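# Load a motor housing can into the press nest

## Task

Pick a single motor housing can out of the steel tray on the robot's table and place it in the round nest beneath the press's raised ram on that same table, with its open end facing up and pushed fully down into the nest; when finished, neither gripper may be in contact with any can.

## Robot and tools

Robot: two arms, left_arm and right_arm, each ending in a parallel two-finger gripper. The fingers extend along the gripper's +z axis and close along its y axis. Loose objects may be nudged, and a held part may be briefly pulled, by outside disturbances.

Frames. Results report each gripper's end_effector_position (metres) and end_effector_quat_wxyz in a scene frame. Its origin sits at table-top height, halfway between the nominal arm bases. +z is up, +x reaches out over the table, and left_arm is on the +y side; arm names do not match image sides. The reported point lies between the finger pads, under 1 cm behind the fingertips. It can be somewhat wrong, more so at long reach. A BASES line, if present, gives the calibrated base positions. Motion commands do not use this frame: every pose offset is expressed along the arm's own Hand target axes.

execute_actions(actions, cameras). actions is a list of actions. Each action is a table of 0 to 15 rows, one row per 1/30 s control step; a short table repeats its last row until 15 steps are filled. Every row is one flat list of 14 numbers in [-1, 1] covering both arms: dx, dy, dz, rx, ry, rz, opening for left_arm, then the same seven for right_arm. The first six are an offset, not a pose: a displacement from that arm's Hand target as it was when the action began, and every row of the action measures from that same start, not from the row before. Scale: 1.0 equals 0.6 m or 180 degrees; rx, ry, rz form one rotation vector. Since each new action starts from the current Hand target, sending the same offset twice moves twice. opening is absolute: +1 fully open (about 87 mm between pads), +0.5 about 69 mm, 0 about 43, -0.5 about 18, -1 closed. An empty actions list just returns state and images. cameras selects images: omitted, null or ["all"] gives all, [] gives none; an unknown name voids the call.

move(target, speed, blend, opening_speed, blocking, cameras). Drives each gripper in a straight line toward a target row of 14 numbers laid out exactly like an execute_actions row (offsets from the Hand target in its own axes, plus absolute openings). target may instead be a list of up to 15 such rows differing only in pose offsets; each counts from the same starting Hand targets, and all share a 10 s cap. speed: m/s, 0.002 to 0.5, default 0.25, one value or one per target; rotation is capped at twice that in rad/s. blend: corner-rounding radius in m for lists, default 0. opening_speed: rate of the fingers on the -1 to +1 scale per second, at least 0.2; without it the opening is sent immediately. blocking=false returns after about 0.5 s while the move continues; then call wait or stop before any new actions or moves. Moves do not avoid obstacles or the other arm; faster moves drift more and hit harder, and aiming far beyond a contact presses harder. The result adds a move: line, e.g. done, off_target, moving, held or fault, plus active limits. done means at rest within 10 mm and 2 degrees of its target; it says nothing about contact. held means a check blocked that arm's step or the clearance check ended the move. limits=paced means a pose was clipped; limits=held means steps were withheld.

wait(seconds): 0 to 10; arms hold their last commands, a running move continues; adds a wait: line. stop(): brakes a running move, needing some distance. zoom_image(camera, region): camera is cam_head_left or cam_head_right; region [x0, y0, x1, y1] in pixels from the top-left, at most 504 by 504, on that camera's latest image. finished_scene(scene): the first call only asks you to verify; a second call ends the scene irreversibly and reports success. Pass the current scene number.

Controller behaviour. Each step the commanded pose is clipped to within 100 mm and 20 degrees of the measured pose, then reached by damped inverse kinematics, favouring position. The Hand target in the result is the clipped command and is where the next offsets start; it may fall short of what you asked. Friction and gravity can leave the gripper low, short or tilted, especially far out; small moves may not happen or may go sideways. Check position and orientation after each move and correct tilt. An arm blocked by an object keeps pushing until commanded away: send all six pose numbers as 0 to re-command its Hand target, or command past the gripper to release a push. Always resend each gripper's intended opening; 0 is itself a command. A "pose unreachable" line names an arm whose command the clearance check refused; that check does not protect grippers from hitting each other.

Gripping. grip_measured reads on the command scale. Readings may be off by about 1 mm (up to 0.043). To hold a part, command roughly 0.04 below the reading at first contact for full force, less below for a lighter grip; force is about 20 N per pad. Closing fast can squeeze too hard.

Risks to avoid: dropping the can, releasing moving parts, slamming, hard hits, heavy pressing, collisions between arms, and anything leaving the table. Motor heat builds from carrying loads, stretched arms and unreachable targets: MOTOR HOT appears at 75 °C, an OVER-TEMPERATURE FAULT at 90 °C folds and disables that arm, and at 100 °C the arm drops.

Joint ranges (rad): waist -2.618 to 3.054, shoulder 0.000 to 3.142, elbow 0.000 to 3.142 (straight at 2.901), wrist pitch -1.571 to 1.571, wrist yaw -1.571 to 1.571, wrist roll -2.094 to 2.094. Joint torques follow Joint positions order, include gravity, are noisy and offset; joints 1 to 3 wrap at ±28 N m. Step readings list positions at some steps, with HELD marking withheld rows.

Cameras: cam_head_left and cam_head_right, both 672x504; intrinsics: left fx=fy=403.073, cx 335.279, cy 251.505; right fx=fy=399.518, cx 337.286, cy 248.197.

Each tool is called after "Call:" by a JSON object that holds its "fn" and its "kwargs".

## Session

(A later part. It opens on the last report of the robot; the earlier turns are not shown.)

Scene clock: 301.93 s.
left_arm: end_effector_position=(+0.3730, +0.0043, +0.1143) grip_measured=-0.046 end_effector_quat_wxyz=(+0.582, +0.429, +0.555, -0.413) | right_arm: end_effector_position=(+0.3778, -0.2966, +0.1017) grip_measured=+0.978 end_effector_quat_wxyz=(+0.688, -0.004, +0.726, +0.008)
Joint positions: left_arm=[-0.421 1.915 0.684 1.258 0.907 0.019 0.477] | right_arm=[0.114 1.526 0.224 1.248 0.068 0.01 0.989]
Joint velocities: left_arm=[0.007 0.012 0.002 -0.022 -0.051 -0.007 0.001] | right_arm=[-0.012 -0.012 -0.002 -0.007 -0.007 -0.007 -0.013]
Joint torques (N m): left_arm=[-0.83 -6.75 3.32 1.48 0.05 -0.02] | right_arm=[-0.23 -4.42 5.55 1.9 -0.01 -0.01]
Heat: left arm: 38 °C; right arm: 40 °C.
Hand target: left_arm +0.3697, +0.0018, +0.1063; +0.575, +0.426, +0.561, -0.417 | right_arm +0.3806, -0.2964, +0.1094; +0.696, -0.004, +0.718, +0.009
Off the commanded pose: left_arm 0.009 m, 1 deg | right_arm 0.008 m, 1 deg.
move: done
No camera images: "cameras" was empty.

Call:
{"fn": "move", "kwargs": {"target": [-0.027,0.006,0.001,0,0.017,0.001,-0.25,0,0,0,0,0,0,1], "speed": 0.03, "cameras": ["cam_head_left","cam_head_right"]}}

Call:
{"fn": "zoom_image", "kwargs": {"camera": "cam_head_right", "region": [275, 165, 325, 220]}}

Call:
{"fn": "zoom_image", "kwargs": {"camera": "cam_head_left", "region": [270, 160, 320, 215]}}

Scene clock: 310.10 s.
left_arm: end_effector_position=(+0.3715, +0.0051, +0.1111) grip_measured=-0.046 end_effector_quat_wxyz=(+0.554, +0.433, +0.582, -0.408) | right_arm: end_effector_position=(+0.3778, -0.2966, +0.1017) grip_measured=+0.978 end_effector_quat_wxyz=(+0.688, -0.004, +0.726, +0.008)
Joint positions: left_arm=[-0.425 1.853 0.706 1.061 0.902 0.072 0.477] | right_arm=[0.114 1.526 0.224 1.248 0.068 0.01 0.989]
Joint velocities: left_arm=[-0.002 -0.002 0.017 -0.007 -0.081 0.066 0.001] | right_arm=[-0.002 -0.007 -0.012 -0.051 -0.007 -0.066 -0.013]
Joint torques (N m): left_arm=[-0.65 -11.08 5.75 1.13 0.09 0.16] | right_arm=[-0.23 -4.41 5.53 1.9 -0.01 0]
Heat: left arm: 38 °C; right arm: 40 °C.
Hand target: left_arm +0.3735, +0.0020, +0.1230; +0.560, +0.437, +0.575, -0.405 | right_arm +0.3806, -0.2964, +0.1094; +0.696, -0.004, +0.718, +0.009
Off the commanded pose: left_arm 0.012 m, 1 deg | right_arm 0.008 m, 1 deg.
move: off_target (left_arm)

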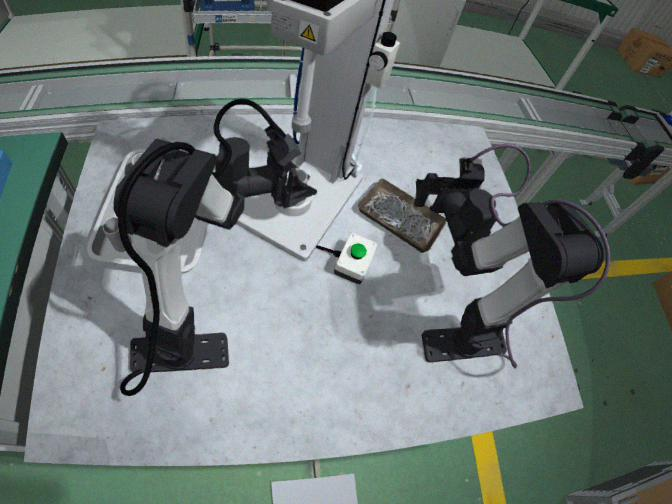

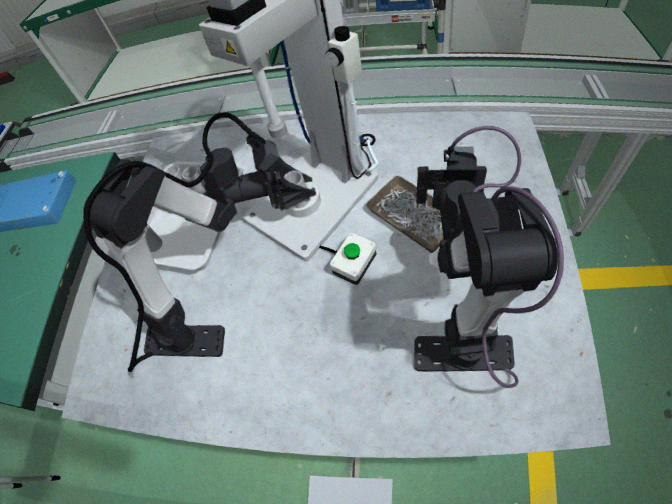

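Scaled by 9.164.

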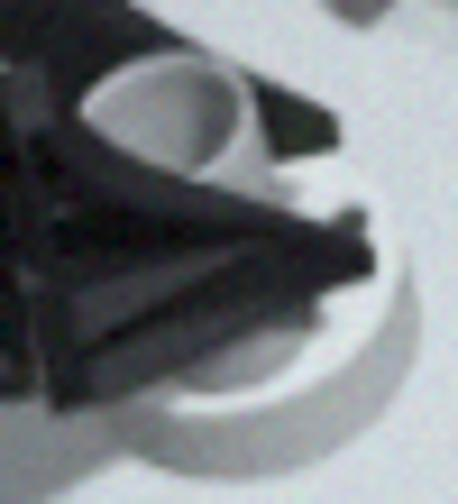

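Scaled by 9.164.

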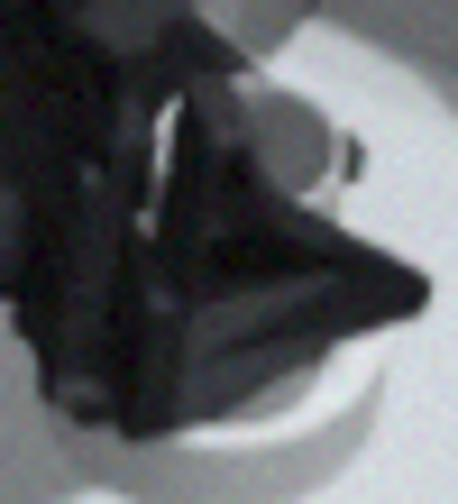

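Call:
{"fn": "move", "kwargs": {"target": [[-0.05,0.006,0.001,0,0.0,0.006,-0.25,0,0,0,0,0,0,1],[0.0045,0.004,0.001,0,0.0,0.006,-0.25,0,0,0,0,0,0,1]], "speed": 0.04, "cameras": ["cam_head_left","cam_head_right"]}}

Call:
{"fn": "zoom_image", "kwargs": {"camera": "cam_head_right", "region": [275, 165, 325, 220]}}

Call:
{"fn": "zoom_image", "kwargs": {"camera": "cam_head_left", "region": [270, 160, 320, 215]}}

Scene clock: 316.87 s.
left_arm: end_effector_position=(+0.3750, +0.0045, +0.1180) grip_measured=-0.046 end_effector_quat_wxyz=(+0.554, +0.438, +0.582, -0.403) | right_arm: end_effector_position=(+0.3778, -0.2966, +0.1017) grip_measured=+0.978 end_effector_quat_wxyz=(+0.688, -0.004, +0.726, +0.008)
Joint positions: left_arm=[-0.425 1.83 0.731 0.999 0.9 0.093 0.477] | right_arm=[0.114 1.526 0.224 1.248 0.068 0.01 0.989]
Joint velocities: left_arm=[0.002 0.022 0.012 -0.051 0.007 0.007 -0.001] | right_arm=[-0.007 -0.007 0.007 -0.051 0.022 -0.066 0.003]
Joint torques (N m): left_arm=[-0.32 -7.5 4.46 1.79 0.11 0.11] | right_arm=[-0.23 -4.41 5.53 1.9 -0.01 0]
Heat: left arm: 38 °C; right arm: 40 °C.
Hand target: left_arm +0.3759, +0.0023, +0.1202; +0.564, +0.443, +0.571, -0.399 | right_arm +0.3806, -0.2964, +0.1094; +0.696, -0.004, +0.718, +0.009
Off the commanded pose: left_arm 0.003 m, 2 deg | right_arm 0.008 m, 1 deg.
move: done

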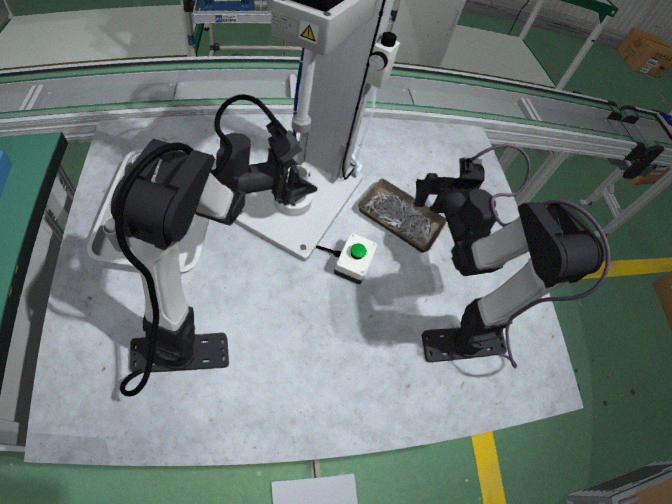

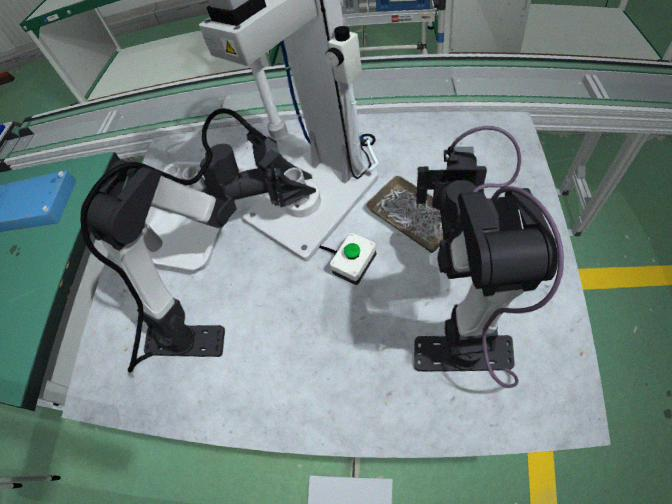

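Scaled by 9.164.

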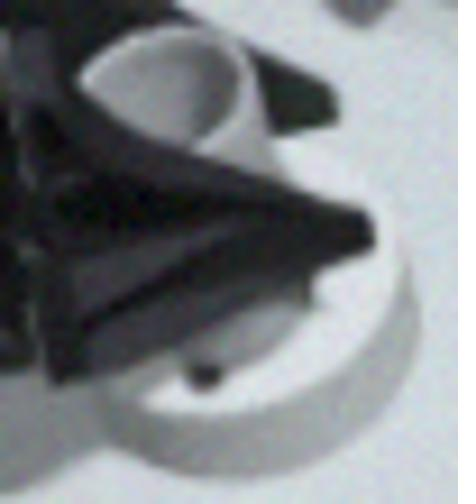

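Scaled by 9.164.

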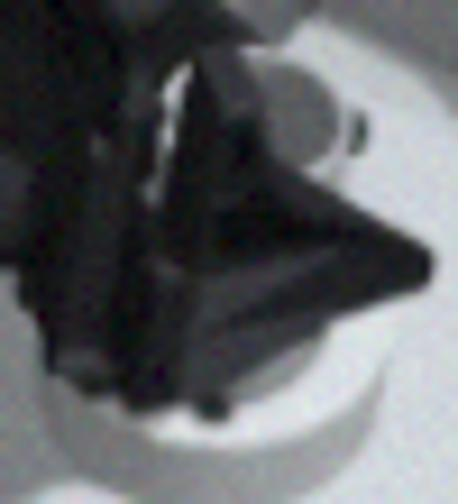

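Call:
{"fn": "move", "kwargs": {"target": [[-0.002,0.005,-0.0016,0,0,0,-0.25,0,0,0,0,0,0,1],[0.02,0.005,-0.0016,0,0,0.002,-0.25,0,0,0,0,0,0,1]], "speed": 0.02, "cameras": ["cam_head_left","cam_head_right"]}}

Call:
{"fn": "zoom_image", "kwargs": {"camera": "cam_head_right", "region": [275, 165, 325, 220]}}

Call:
{"fn": "zoom_image", "kwargs": {"camera": "cam_head_left", "region": [270, 160, 320, 215]}}

Scene clock: 322.20 s.
left_arm: end_effector_position=(+0.3783, +0.0031, +0.1117) grip_measured=-0.046 end_effector_quat_wxyz=(+0.561, +0.441, +0.575, -0.401) | right_arm: end_effector_position=(+0.3778, -0.2966, +0.1017) grip_measured=+0.978 end_effector_quat_wxyz=(+0.688, -0.004, +0.726, +0.008)
Joint positions: left_arm=[-0.425 1.872 0.731 1.062 0.902 0.097 0.477] | right_arm=[0.114 1.526 0.224 1.248 0.068 0.01 0.989]
Joint velocities: left_arm=[-0.017 -0.017 -0.012 0.066 -0.066 0.066 0.004] | right_arm=[-0.007 -0.002 -0.007 -0.007 -0.066 0.037 -0.008]
Joint torques (N m): left_arm=[0.51 -7.2 3.89 1.71 0.19 0.22] | right_arm=[-0.23 -4.41 5.55 1.9 -0.01 0]
Heat: left arm: 38 °C; right arm: 40 °C.
Hand target: left_arm +0.3787, +0.0050, +0.1082; +0.565, +0.445, +0.570, -0.397 | right_arm +0.3806, -0.2964, +0.1094; +0.696, -0.004, +0.718, +0.009
Off the commanded pose: left_arm 0.004 m, 1 deg | right_arm 0.008 m, 1 deg.
move: done

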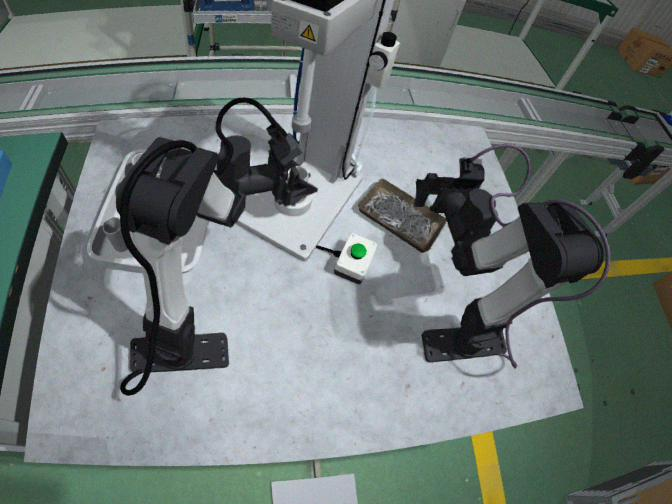

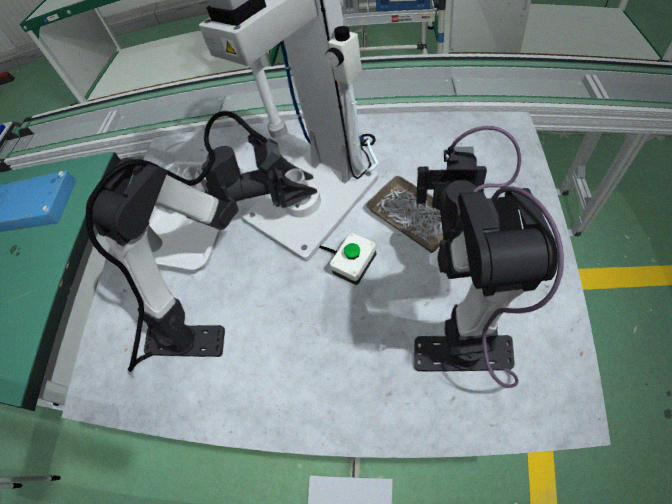

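Scaled by 9.164.

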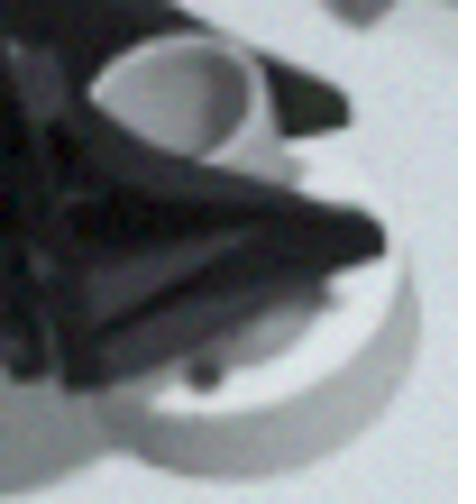

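Scaled by 9.164.

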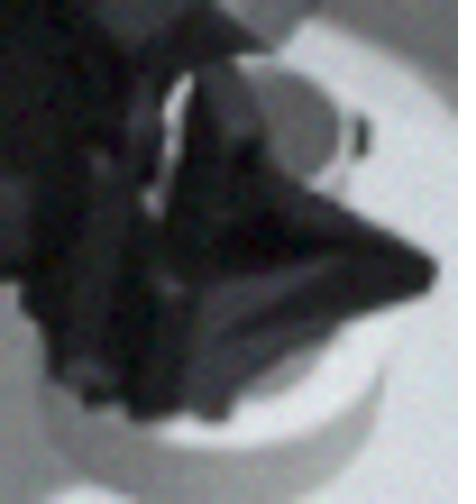

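Call:
{"fn": "move", "kwargs": {"target": [[-0.014,0.002,-0.004,0,0,0,-0.25,0,0,0,0,0,0,1],[0.003,0.002,-0.005,0,0,0,-0.25,0,0,0,0,0,0,1]], "speed": 0.02, "cameras": ["cam_head_left","cam_head_right"]}}

Call:
{"fn": "zoom_image", "kwargs": {"camera": "cam_head_right", "region": [275, 165, 325, 220]}}

Call:
{"fn": "zoom_image", "kwargs": {"camera": "cam_head_left", "region": [270, 160, 320, 215]}}

Scene clock: 326.47 s.
left_arm: end_effector_position=(+0.3791, +0.0057, +0.1120) grip_measured=-0.046 end_effector_quat_wxyz=(+0.565, +0.442, +0.572, -0.398) | right_arm: end_effector_position=(+0.3778, -0.2966, +0.1017) grip_measured=+0.978 end_effector_quat_wxyz=(+0.688, -0.004, +0.726, +0.008)
Joint positions: left_arm=[-0.418 1.872 0.725 1.073 0.905 0.101 0.477] | right_arm=[0.114 1.526 0.224 1.248 0.068 0.01 0.989]
Joint velocities: left_arm=[0.012 -0.007 -0.022 -0.007 -0.022 -0.081 -0.001] | right_arm=[-0.002 0.002 0.002 -0.037 -0.022 0.007 -0.024]
Joint torques (N m): left_arm=[0.87 -6.95 3.95 1.64 0.27 0.18] | right_arm=[-0.23 -4.42 5.53 1.9 -0.01 0]
Heat: left arm: 38 °C; right arm: 40 °C.
Hand target: left_arm +0.3791, +0.0084, +0.1066; +0.565, +0.445, +0.570, -0.397 | right_arm +0.3806, -0.2964, +0.1094; +0.696, -0.004, +0.718, +0.009
Off the commanded pose: left_arm 0.006 m, 0 deg | right_arm 0.008 m, 1 deg.
move: done

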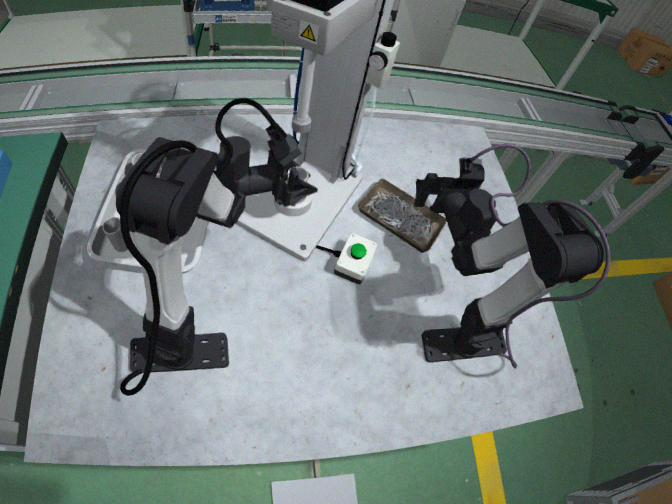

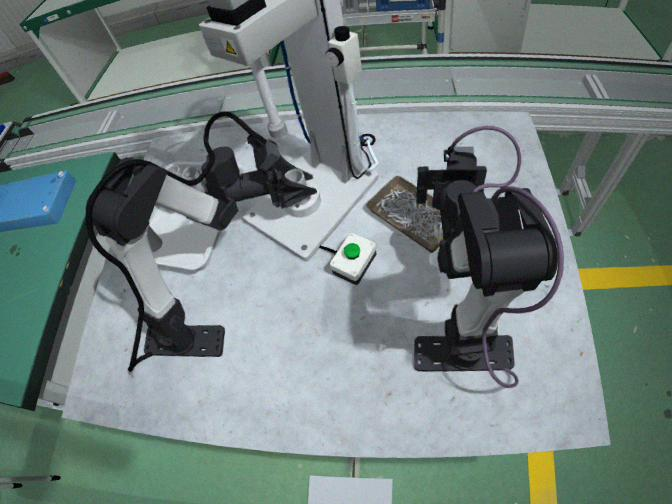

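Scaled by 9.164.

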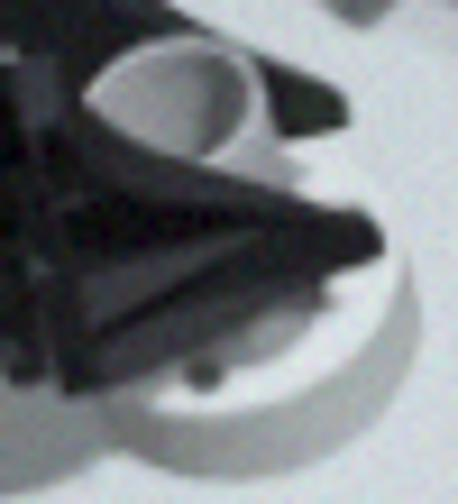

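Scaled by 9.164.

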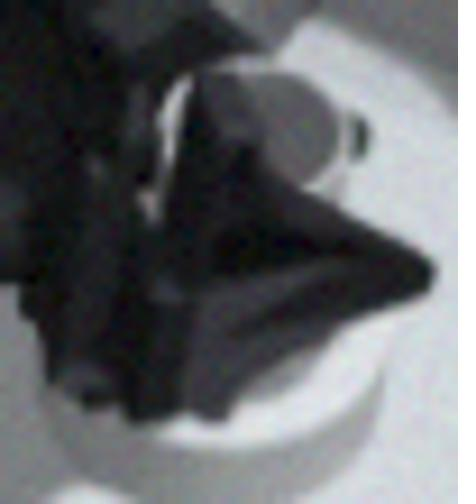

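Call:
{"fn": "move", "kwargs": {"target": [-0.02,0.0,0.0,0,0,0,-0.25,0,0,0,0,0,0,1], "speed": 0.03, "cameras": ["cam_head_left","cam_head_right"]}}

Call:
{"fn": "zoom_image", "kwargs": {"camera": "cam_head_right", "region": [275, 165, 325, 220]}}

Call:
{"fn": "zoom_image", "kwargs": {"camera": "cam_head_left", "region": [270, 160, 320, 215]}}

Scene clock: 333.27 s.
left_arm: end_effector_position=(+0.3789, +0.0058, +0.1114) grip_measured=-0.046 end_effector_quat_wxyz=(+0.563, +0.441, +0.573, -0.399) | right_arm: end_effector_position=(+0.3778, -0.2966, +0.1017) grip_measured=+0.978 end_effector_quat_wxyz=(+0.688, -0.004, +0.726, +0.008)
Joint positions: left_arm=[-0.418 1.872 0.725 1.07 0.905 0.101 0.477] | right_arm=[0.114 1.526 0.224 1.248 0.068 0.01 0.989]
Joint velocities: left_arm=[0.027 -0.012 -0.002 -0.037 -0.095 0.037 0.004] | right_arm=[0.002 0.007 -0.007 -0.007 -0.022 -0.007 -0.013]
Joint torques (N m): left_arm=[0.5 -11.15 4.74 1.18 0.25 0.13] | right_arm=[-0.23 -4.42 5.53 1.9 -0.01 0]
Heat: left arm: 38 °C; right arm: 40 °C.
Hand target: left_arm +0.3788, +0.0075, +0.1188; +0.565, +0.445, +0.570, -0.397 | right_arm +0.3806, -0.2964, +0.1094; +0.696, -0.004, +0.718, +0.009
Off the commanded pose: left_arm 0.007 m, 1 deg | right_arm 0.008 m, 1 deg.
move: done

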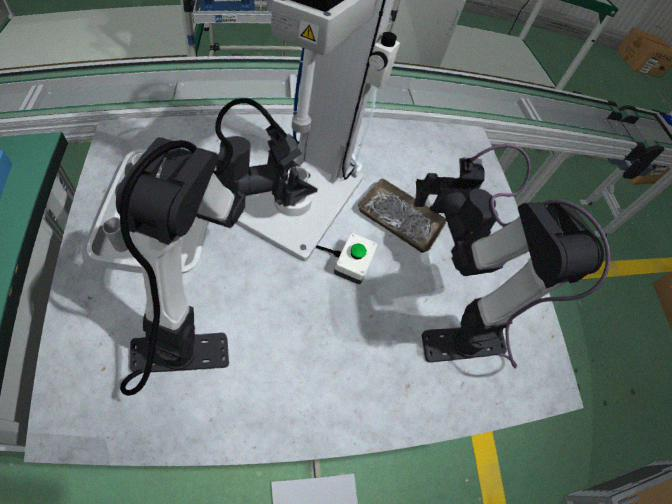

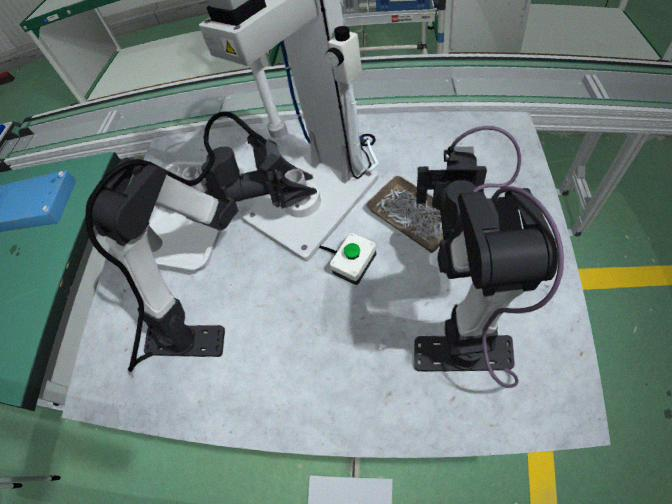

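Scaled by 9.164.

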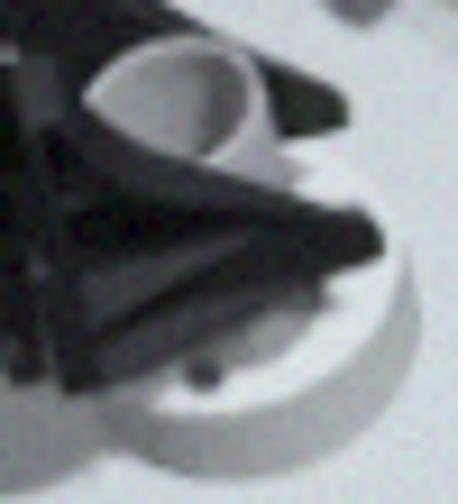

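Scaled by 9.164.

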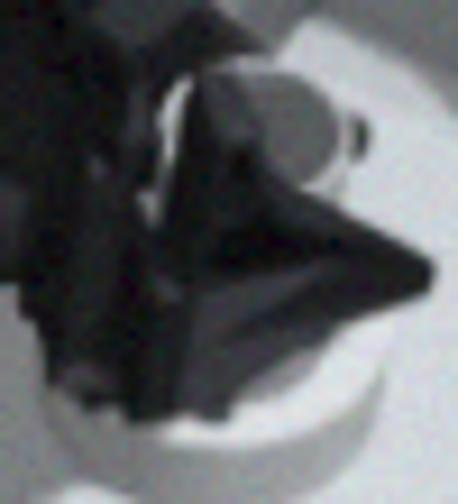

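Call:
{"fn": "move", "kwargs": {"target": [[-0.03,0.0046,-0.0038,0,0,0,-0.25,0,0,0,0,0,0,1],[0.006,0.0046,-0.0038,0,0,0,-0.25,0,0,0,0,0,0,1]], "speed": 0.03, "cameras": ["cam_head_left","cam_head_right"]}}

Call:
{"fn": "zoom_image", "kwargs": {"camera": "cam_head_right", "region": [275, 165, 325, 220]}}

Call:
{"fn": "zoom_image", "kwargs": {"camera": "cam_head_left", "region": [270, 160, 320, 215]}}

Scene clock: 339.33 s.
left_arm: end_effector_position=(+0.3772, +0.0097, +0.1114) grip_measured=-0.046 end_effector_quat_wxyz=(+0.553, +0.439, +0.583, -0.401) | right_arm: end_effector_position=(+0.3778, -0.2966, +0.1017) grip_measured=+0.978 end_effector_quat_wxyz=(+0.688, -0.004, +0.726, +0.008)
Joint positions: left_arm=[-0.409 1.848 0.725 1.014 0.914 0.105 0.477] | right_arm=[0.114 1.526 0.224 1.248 0.068 0.01 0.989]
Joint velocities: left_arm=[0.007 0.007 0.002 -0.022 0.007 -0.022 0.004] | right_arm=[-0.002 -0.012 -0.007 -0.037 -0.022 -0.081 -0.013]
Joint torques (N m): left_arm=[0.73 -7.46 4.98 1.75 0.26 0.16] | right_arm=[-0.23 -4.42 5.53 1.9 -0.01 -0.01]
Heat: left arm: 39 °C; right arm: 40 °C.
Hand target: left_arm +0.3808, +0.0108, +0.1154; +0.565, +0.445, +0.570, -0.397 | right_arm +0.3806, -0.2964, +0.1094; +0.696, -0.004, +0.718, +0.009
Off the commanded pose: left_arm 0.006 m, 2 deg | right_arm 0.008 m, 1 deg.
move: done

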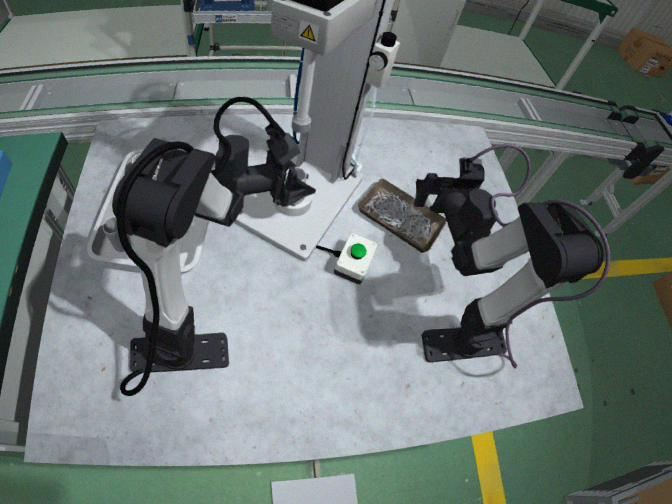

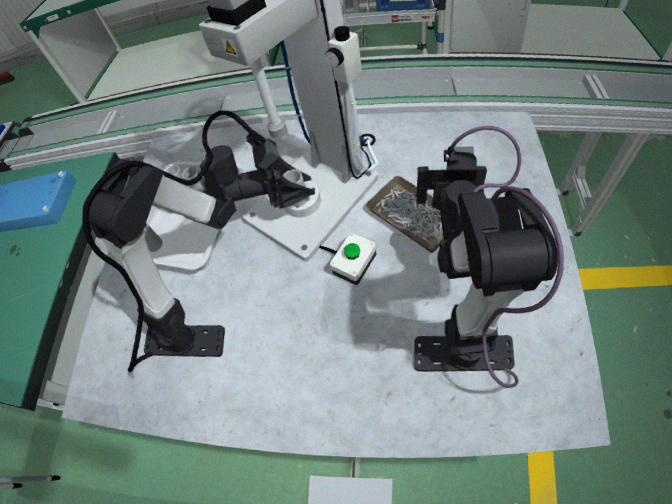

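Scaled by 9.164.

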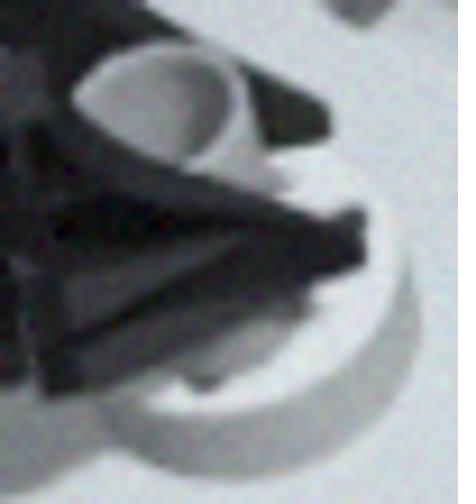

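Scaled by 9.164.

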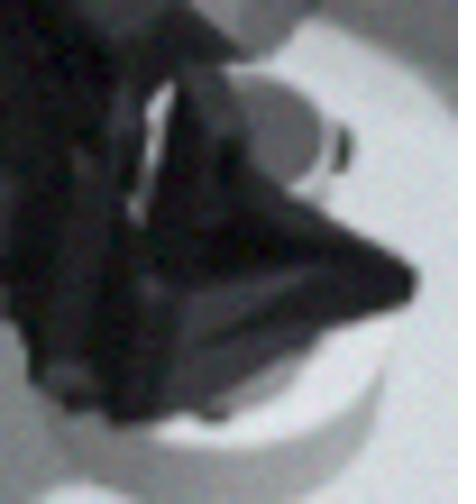

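Call:
{"fn": "move", "kwargs": {"target": [0.004,0.0023,0.0095,0,0,0,-0.25,0,0,0,0,0,0,1], "speed": 0.01, "cameras": ["cam_head_left","cam_head_right"]}}

Call:
{"fn": "zoom_image", "kwargs": {"camera": "cam_head_right", "region": [275, 165, 325, 220]}}

Call:
{"fn": "zoom_image", "kwargs": {"camera": "cam_head_left", "region": [270, 160, 320, 215]}}

Scene clock: 344.70 s.
left_arm: end_effector_position=(+0.3789, +0.0089, +0.1112) grip_measured=-0.046 end_effector_quat_wxyz=(+0.560, +0.442, +0.576, -0.399) | right_arm: end_effector_position=(+0.3778, -0.2966, +0.1017) grip_measured=+0.978 end_effector_quat_wxyz=(+0.688, -0.004, +0.726, +0.008)
Joint positions: left_arm=[-0.409 1.864 0.725 1.05 0.915 0.105 0.477] | right_arm=[0.114 1.526 0.224 1.248 0.068 0.01 0.989]
Joint velocities: left_arm=[0.007 -0.022 0.007 -0.037 -0.037 -0.022 0.006] | right_arm=[-0.012 -0.017 0.002 -0.007 -0.007 -0.022 0.008]
Joint torques (N m): left_arm=[-0.17 -6.64 6 1.55 0.17 0.12] | right_arm=[-0.23 -4.42 5.53 1.9 -0.01 0]
Heat: left arm: 39 °C; right arm: 40 °C.
Hand target: left_arm +0.3839, +0.0059, +0.1127; +0.565, +0.445, +0.570, -0.397 | right_arm +0.3806, -0.2964, +0.1094; +0.696, -0.004, +0.718, +0.009
Off the commanded pose: left_arm 0.006 m, 1 deg | right_arm 0.008 m, 1 deg.
move: done

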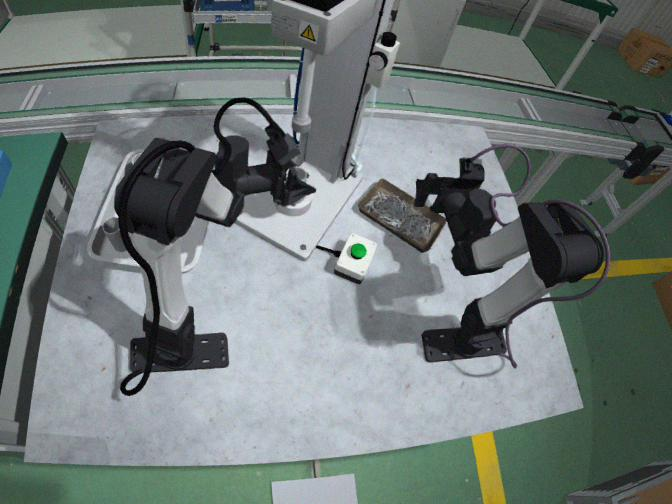

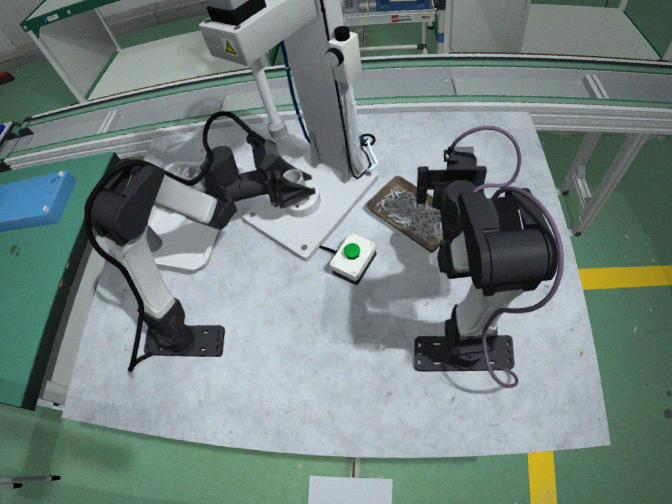

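Scaled by 9.164.

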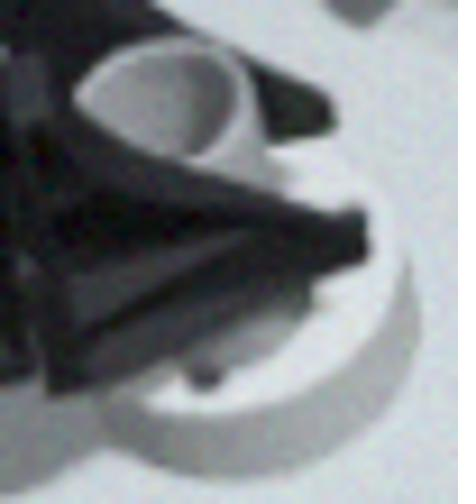

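Scaled by 9.164.

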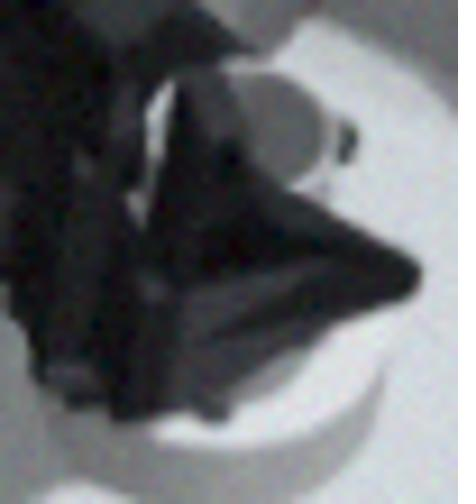

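Call:
{"fn": "move", "kwargs": {"target": [0.0,0.0064,0.0017,0,0,0,-0.25,0,0,0,0,0,0,1], "speed": 0.01, "cameras": ["cam_head_left","cam_head_right"]}}

Call:
{"fn": "zoom_image", "kwargs": {"camera": "cam_head_right", "region": [275, 165, 325, 220]}}

Call:
{"fn": "zoom_image", "kwargs": {"camera": "cam_head_left", "region": [270, 160, 320, 215]}}

Scene clock: 348.23 s.
left_arm: end_effector_position=(+0.3813, +0.0076, +0.1112) grip_measured=-0.046 end_effector_quat_wxyz=(+0.560, +0.443, +0.575, -0.400) | right_arm: end_effector_position=(+0.3778, -0.2966, +0.1017) grip_measured=+0.978 end_effector_quat_wxyz=(+0.688, -0.004, +0.726, +0.008)
Joint positions: left_arm=[-0.409 1.874 0.737 1.05 0.919 0.105 0.477] | right_arm=[0.114 1.526 0.224 1.248 0.068 0.01 0.989]
Joint velocities: left_arm=[-0.002 -0.007 -0.002 -0.081 0.022 -0.066 -0.004] | right_arm=[-0.002 -0.012 0.002 -0.007 -0.007 0.007 -0.008]
Joint torques (N m): left_arm=[0.24 -6.84 6.41 1.47 0.16 0.12] | right_arm=[-0.23 -4.41 5.53 1.9 -0.01 0]
Heat: left arm: 38 °C; right arm: 40 °C.
Hand target: left_arm +0.3878, +0.0061, +0.1127; +0.565, +0.445, +0.570, -0.397 | right_arm +0.3806, -0.2964, +0.1094; +0.696, -0.004, +0.718, +0.009
Off the commanded pose: left_arm 0.007 m, 1 deg | right_arm 0.008 m, 1 deg.
move: done

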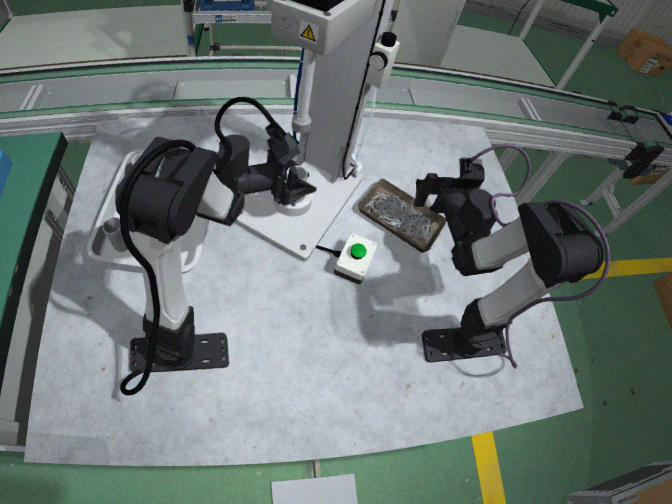

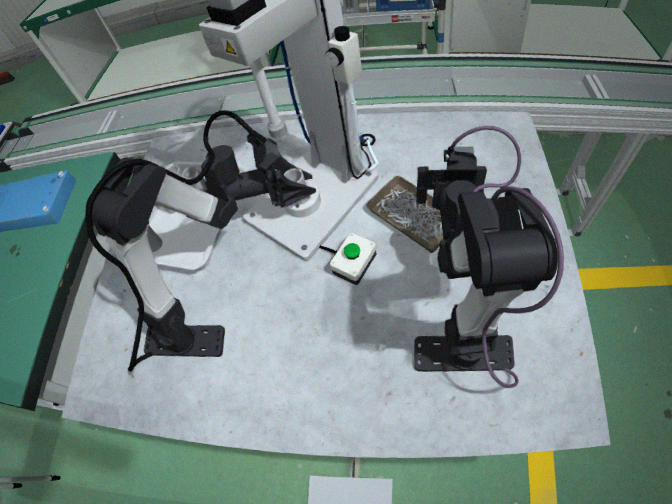

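Scaled by 9.164.

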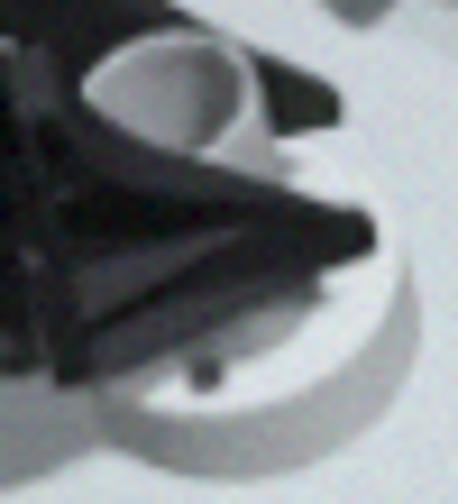

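Scaled by 9.164.

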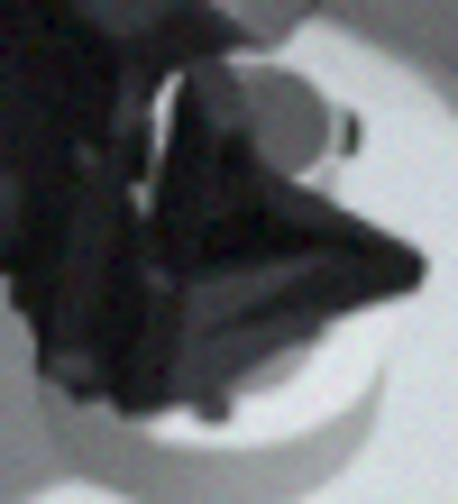

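Call:
{"fn": "move", "kwargs": {"target": [0.003,0.0048,0.001,0,0,0,-0.25,0,0,0,0,0,0,1], "speed": 0.01, "cameras": ["cam_head_left","cam_head_right"]}}

Call:
{"fn": "zoom_image", "kwargs": {"camera": "cam_head_right", "region": [275, 165, 325, 220]}}

Call:
{"fn": "zoom_image", "kwargs": {"camera": "cam_head_left", "region": [270, 160, 320, 215]}}

Scene clock: 352.17 s.
left_arm: end_effector_position=(+0.3830, +0.0062, +0.1110) grip_measured=-0.046 end_effector_quat_wxyz=(+0.560, +0.445, +0.572, -0.402) | right_arm: end_effector_position=(+0.3778, -0.2966, +0.1017) grip_measured=+0.978 end_effector_quat_wxyz=(+0.688, -0.004, +0.726, +0.008)
Joint positions: left_arm=[-0.409 1.885 0.749 1.052 0.926 0.105 0.477] | right_arm=[0.114 1.526 0.224 1.248 0.068 0.01 0.989]
Joint velocities: left_arm=[0.002 -0.002 0.002 -0.051 0.051 0.022 0.001] | right_arm=[-0.012 -0.017 -0.002 0.007 -0.051 -0.007 0.008]
Joint torques (N m): left_arm=[0.68 -6.65 6.26 1.46 0.12 0.1] | right_arm=[-0.21 -4.42 5.53 1.9 -0.01 -0.01]
Heat: left arm: 38 °C; right arm: 40 °C.
Hand target: left_arm +0.3908, +0.0065, +0.1109; +0.565, +0.445, +0.570, -0.397 | right_arm +0.3806, -0.2964, +0.1094; +0.696, -0.004, +0.718, +0.009
Off the commanded pose: left_arm 0.008 m, 1 deg | right_arm 0.008 m, 1 deg.
move: done

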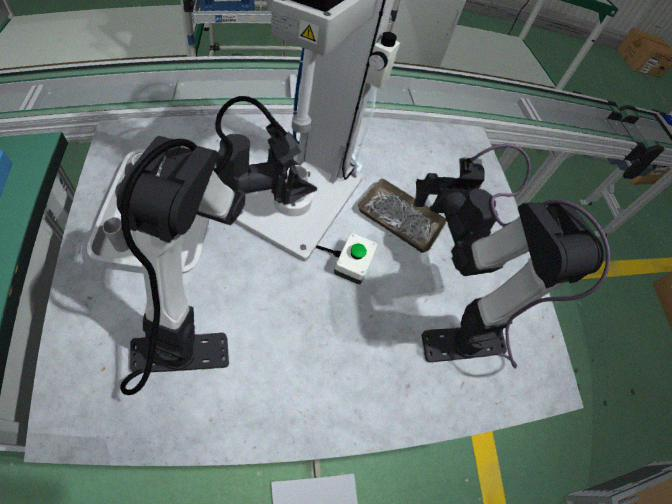

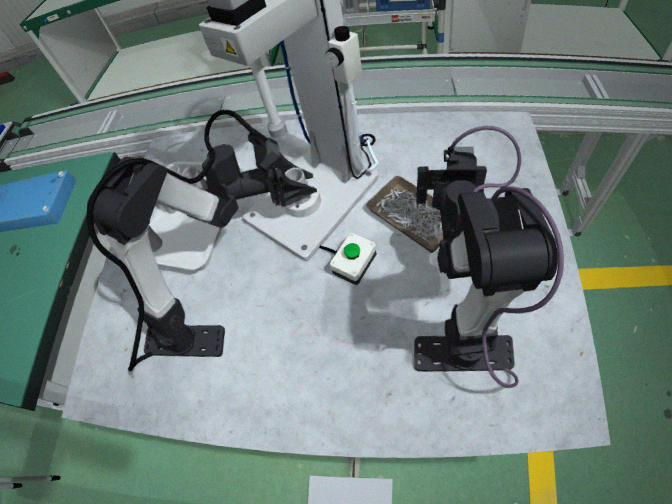

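Scaled by 9.164.

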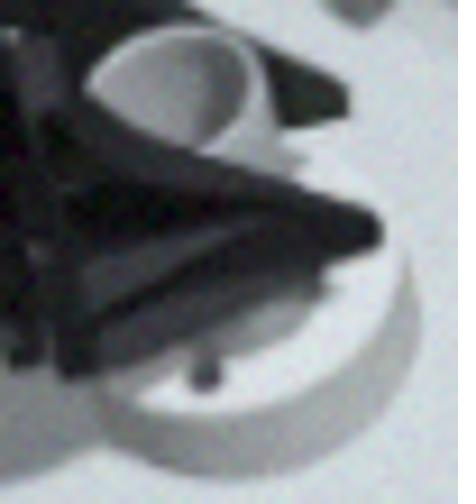

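Scaled by 9.164.

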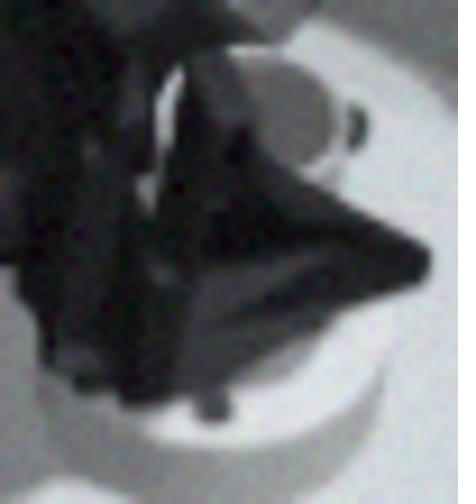

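Call:
{"fn": "move", "kwargs": {"target": [-0.09,-0.007,-0.005,0,0,0,-0.25,0,0,0,0,0,0,1], "speed": 0.06, "cameras": ["cam_head_left","cam_head_right"]}}

Call:
{"fn": "zoom_image", "kwargs": {"camera": "cam_head_right", "region": [265, 145, 325, 211]}}

Call:
{"fn": "zoom_image", "kwargs": {"camera": "cam_head_left", "region": [265, 140, 325, 206]}}

Scene clock: 360.83 s.
left_arm: end_effector_position=(+0.3744, +0.0111, +0.1270) grip_measured=-0.046 end_effector_quat_wxyz=(+0.528, +0.435, +0.604, -0.408) | right_arm: end_effector_position=(+0.3778, -0.2966, +0.1017) grip_measured=+0.978 end_effector_quat_wxyz=(+0.688, -0.004, +0.726, +0.008)
Joint positions: left_arm=[-0.407 1.761 0.771 0.81 0.92 0.111 0.477] | right_arm=[0.114 1.526 0.224 1.248 0.068 0.01 0.989]
Joint velocities: left_arm=[-0.002 0.002 -0.002 -0.007 -0.051 -0.037 -0.001] | right_arm=[-0.017 -0.007 -0.002 0.051 -0.066 0.037 0.008]
Joint torques (N m): left_arm=[-0.54 -12.64 8.83 1.57 0.12 0] | right_arm=[-0.21 -4.42 5.53 1.9 -0.01 0]
Heat: left arm: 39 °C; right arm: 41 °C.
Hand target: left_arm +0.3846, +0.0044, +0.1656; +0.565, +0.445, +0.570, -0.397 | right_arm +0.3806, -0.2964, +0.1094; +0.696, -0.004, +0.718, +0.009
Off the commanded pose: left_arm 0.039 m, 6 deg | right_arm 0.008 m, 1 deg.
move: off_target (left_arm)

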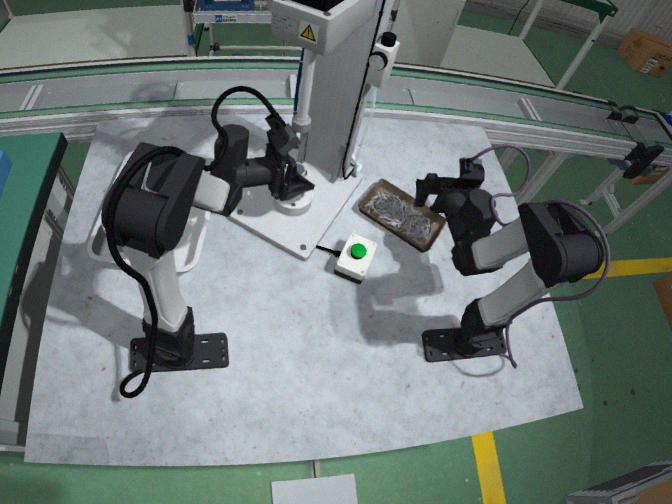

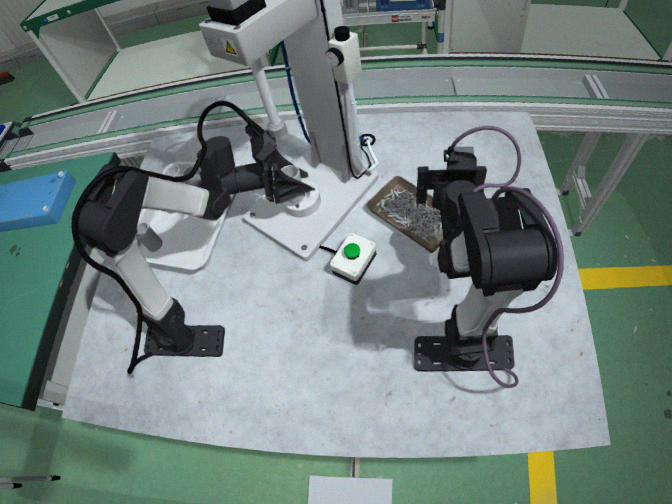

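Scaled by 7.636.

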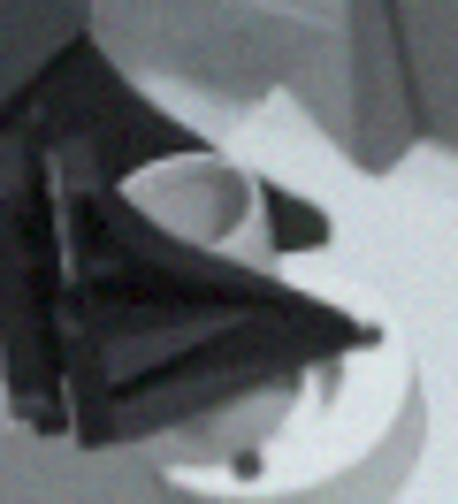

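Scaled by 7.636.

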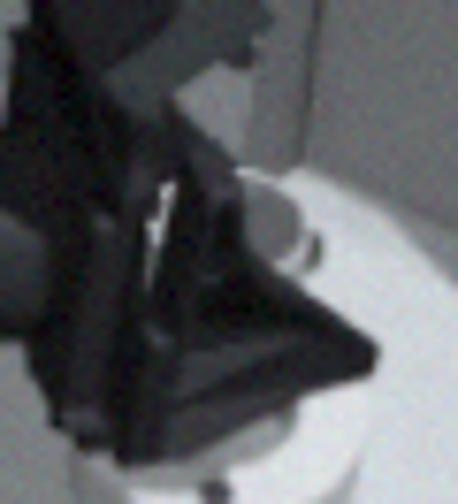

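Call:
{"fn": "move", "kwargs": {"target": [[-0.05,-0.0,-0.003,0,0,-0.004,-0.25,0,0,0,0,0,0,1],[0.065,-0.0158,0.001,0,0,-0.004,-0.25,0,0,0,0,0,0,1]], "speed": 0.06, "cameras": ["cam_head_left","cam_head_right"]}}

Call:
{"fn": "zoom_image", "kwargs": {"camera": "cam_head_right", "region": [275, 165, 325, 220]}}

Call:
{"fn": "zoom_image", "kwargs": {"camera": "cam_head_left", "region": [270, 160, 320, 215]}}

Scene clock: 368.27 s.
left_arm: end_effector_position=(+0.3762, +0.0063, +0.1236) grip_measured=-0.046 end_effector_quat_wxyz=(+0.556, +0.442, +0.579, -0.400) | right_arm: end_effector_position=(+0.3778, -0.2966, +0.1017) grip_measured=+0.978 end_effector_quat_wxyz=(+0.688, -0.004, +0.726, +0.008)
Joint positions: left_arm=[-0.419 1.811 0.738 0.973 0.908 0.106 0.477] | right_arm=[0.114 1.526 0.224 1.248 0.068 0.01 0.989]
Joint velocities: left_arm=[0.002 0.017 -0.002 0.051 0.022 -0.037 -0.001] | right_arm=[-0.007 0.002 -0.012 -0.007 -0.037 -0.095 0.008]
Joint torques (N m): left_arm=[-0.5 -7.54 4.67 1.8 0.11 -0.08] | right_arm=[-0.23 -4.41 5.53 1.9 -0.01 0]
Heat: left arm: 39 °C; right arm: 41 °C.
Hand target: left_arm +0.3767, +0.0037, +0.1258; +0.563, +0.441, +0.573, -0.401 | right_arm +0.3806, -0.2964, +0.1094; +0.696, -0.004, +0.718, +0.009
Off the commanded pose: left_arm 0.004 m, 1 deg | right_arm 0.008 m, 1 deg.
move: done

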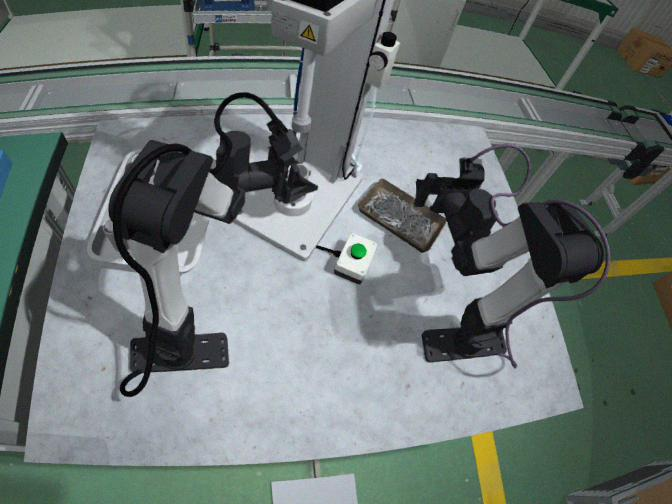

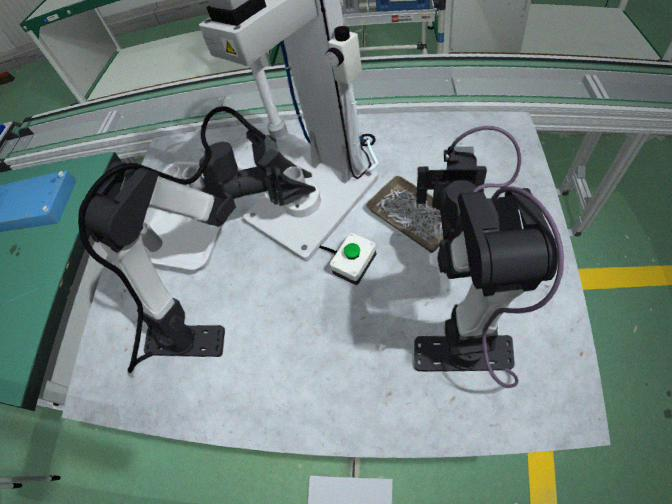

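Scaled by 9.164.

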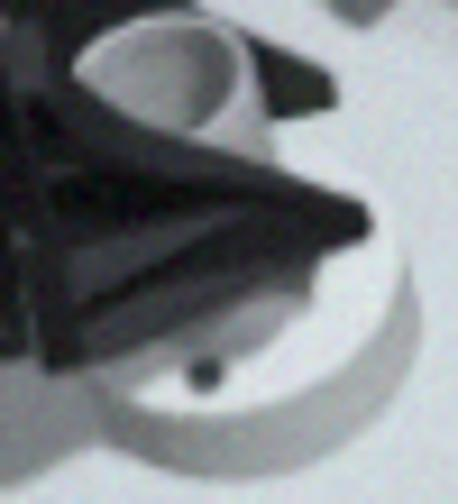

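Scaled by 9.164.

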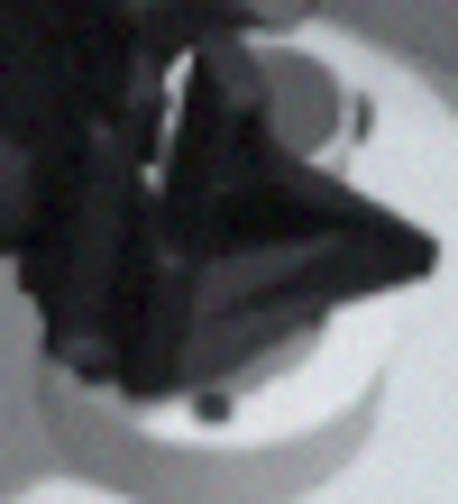

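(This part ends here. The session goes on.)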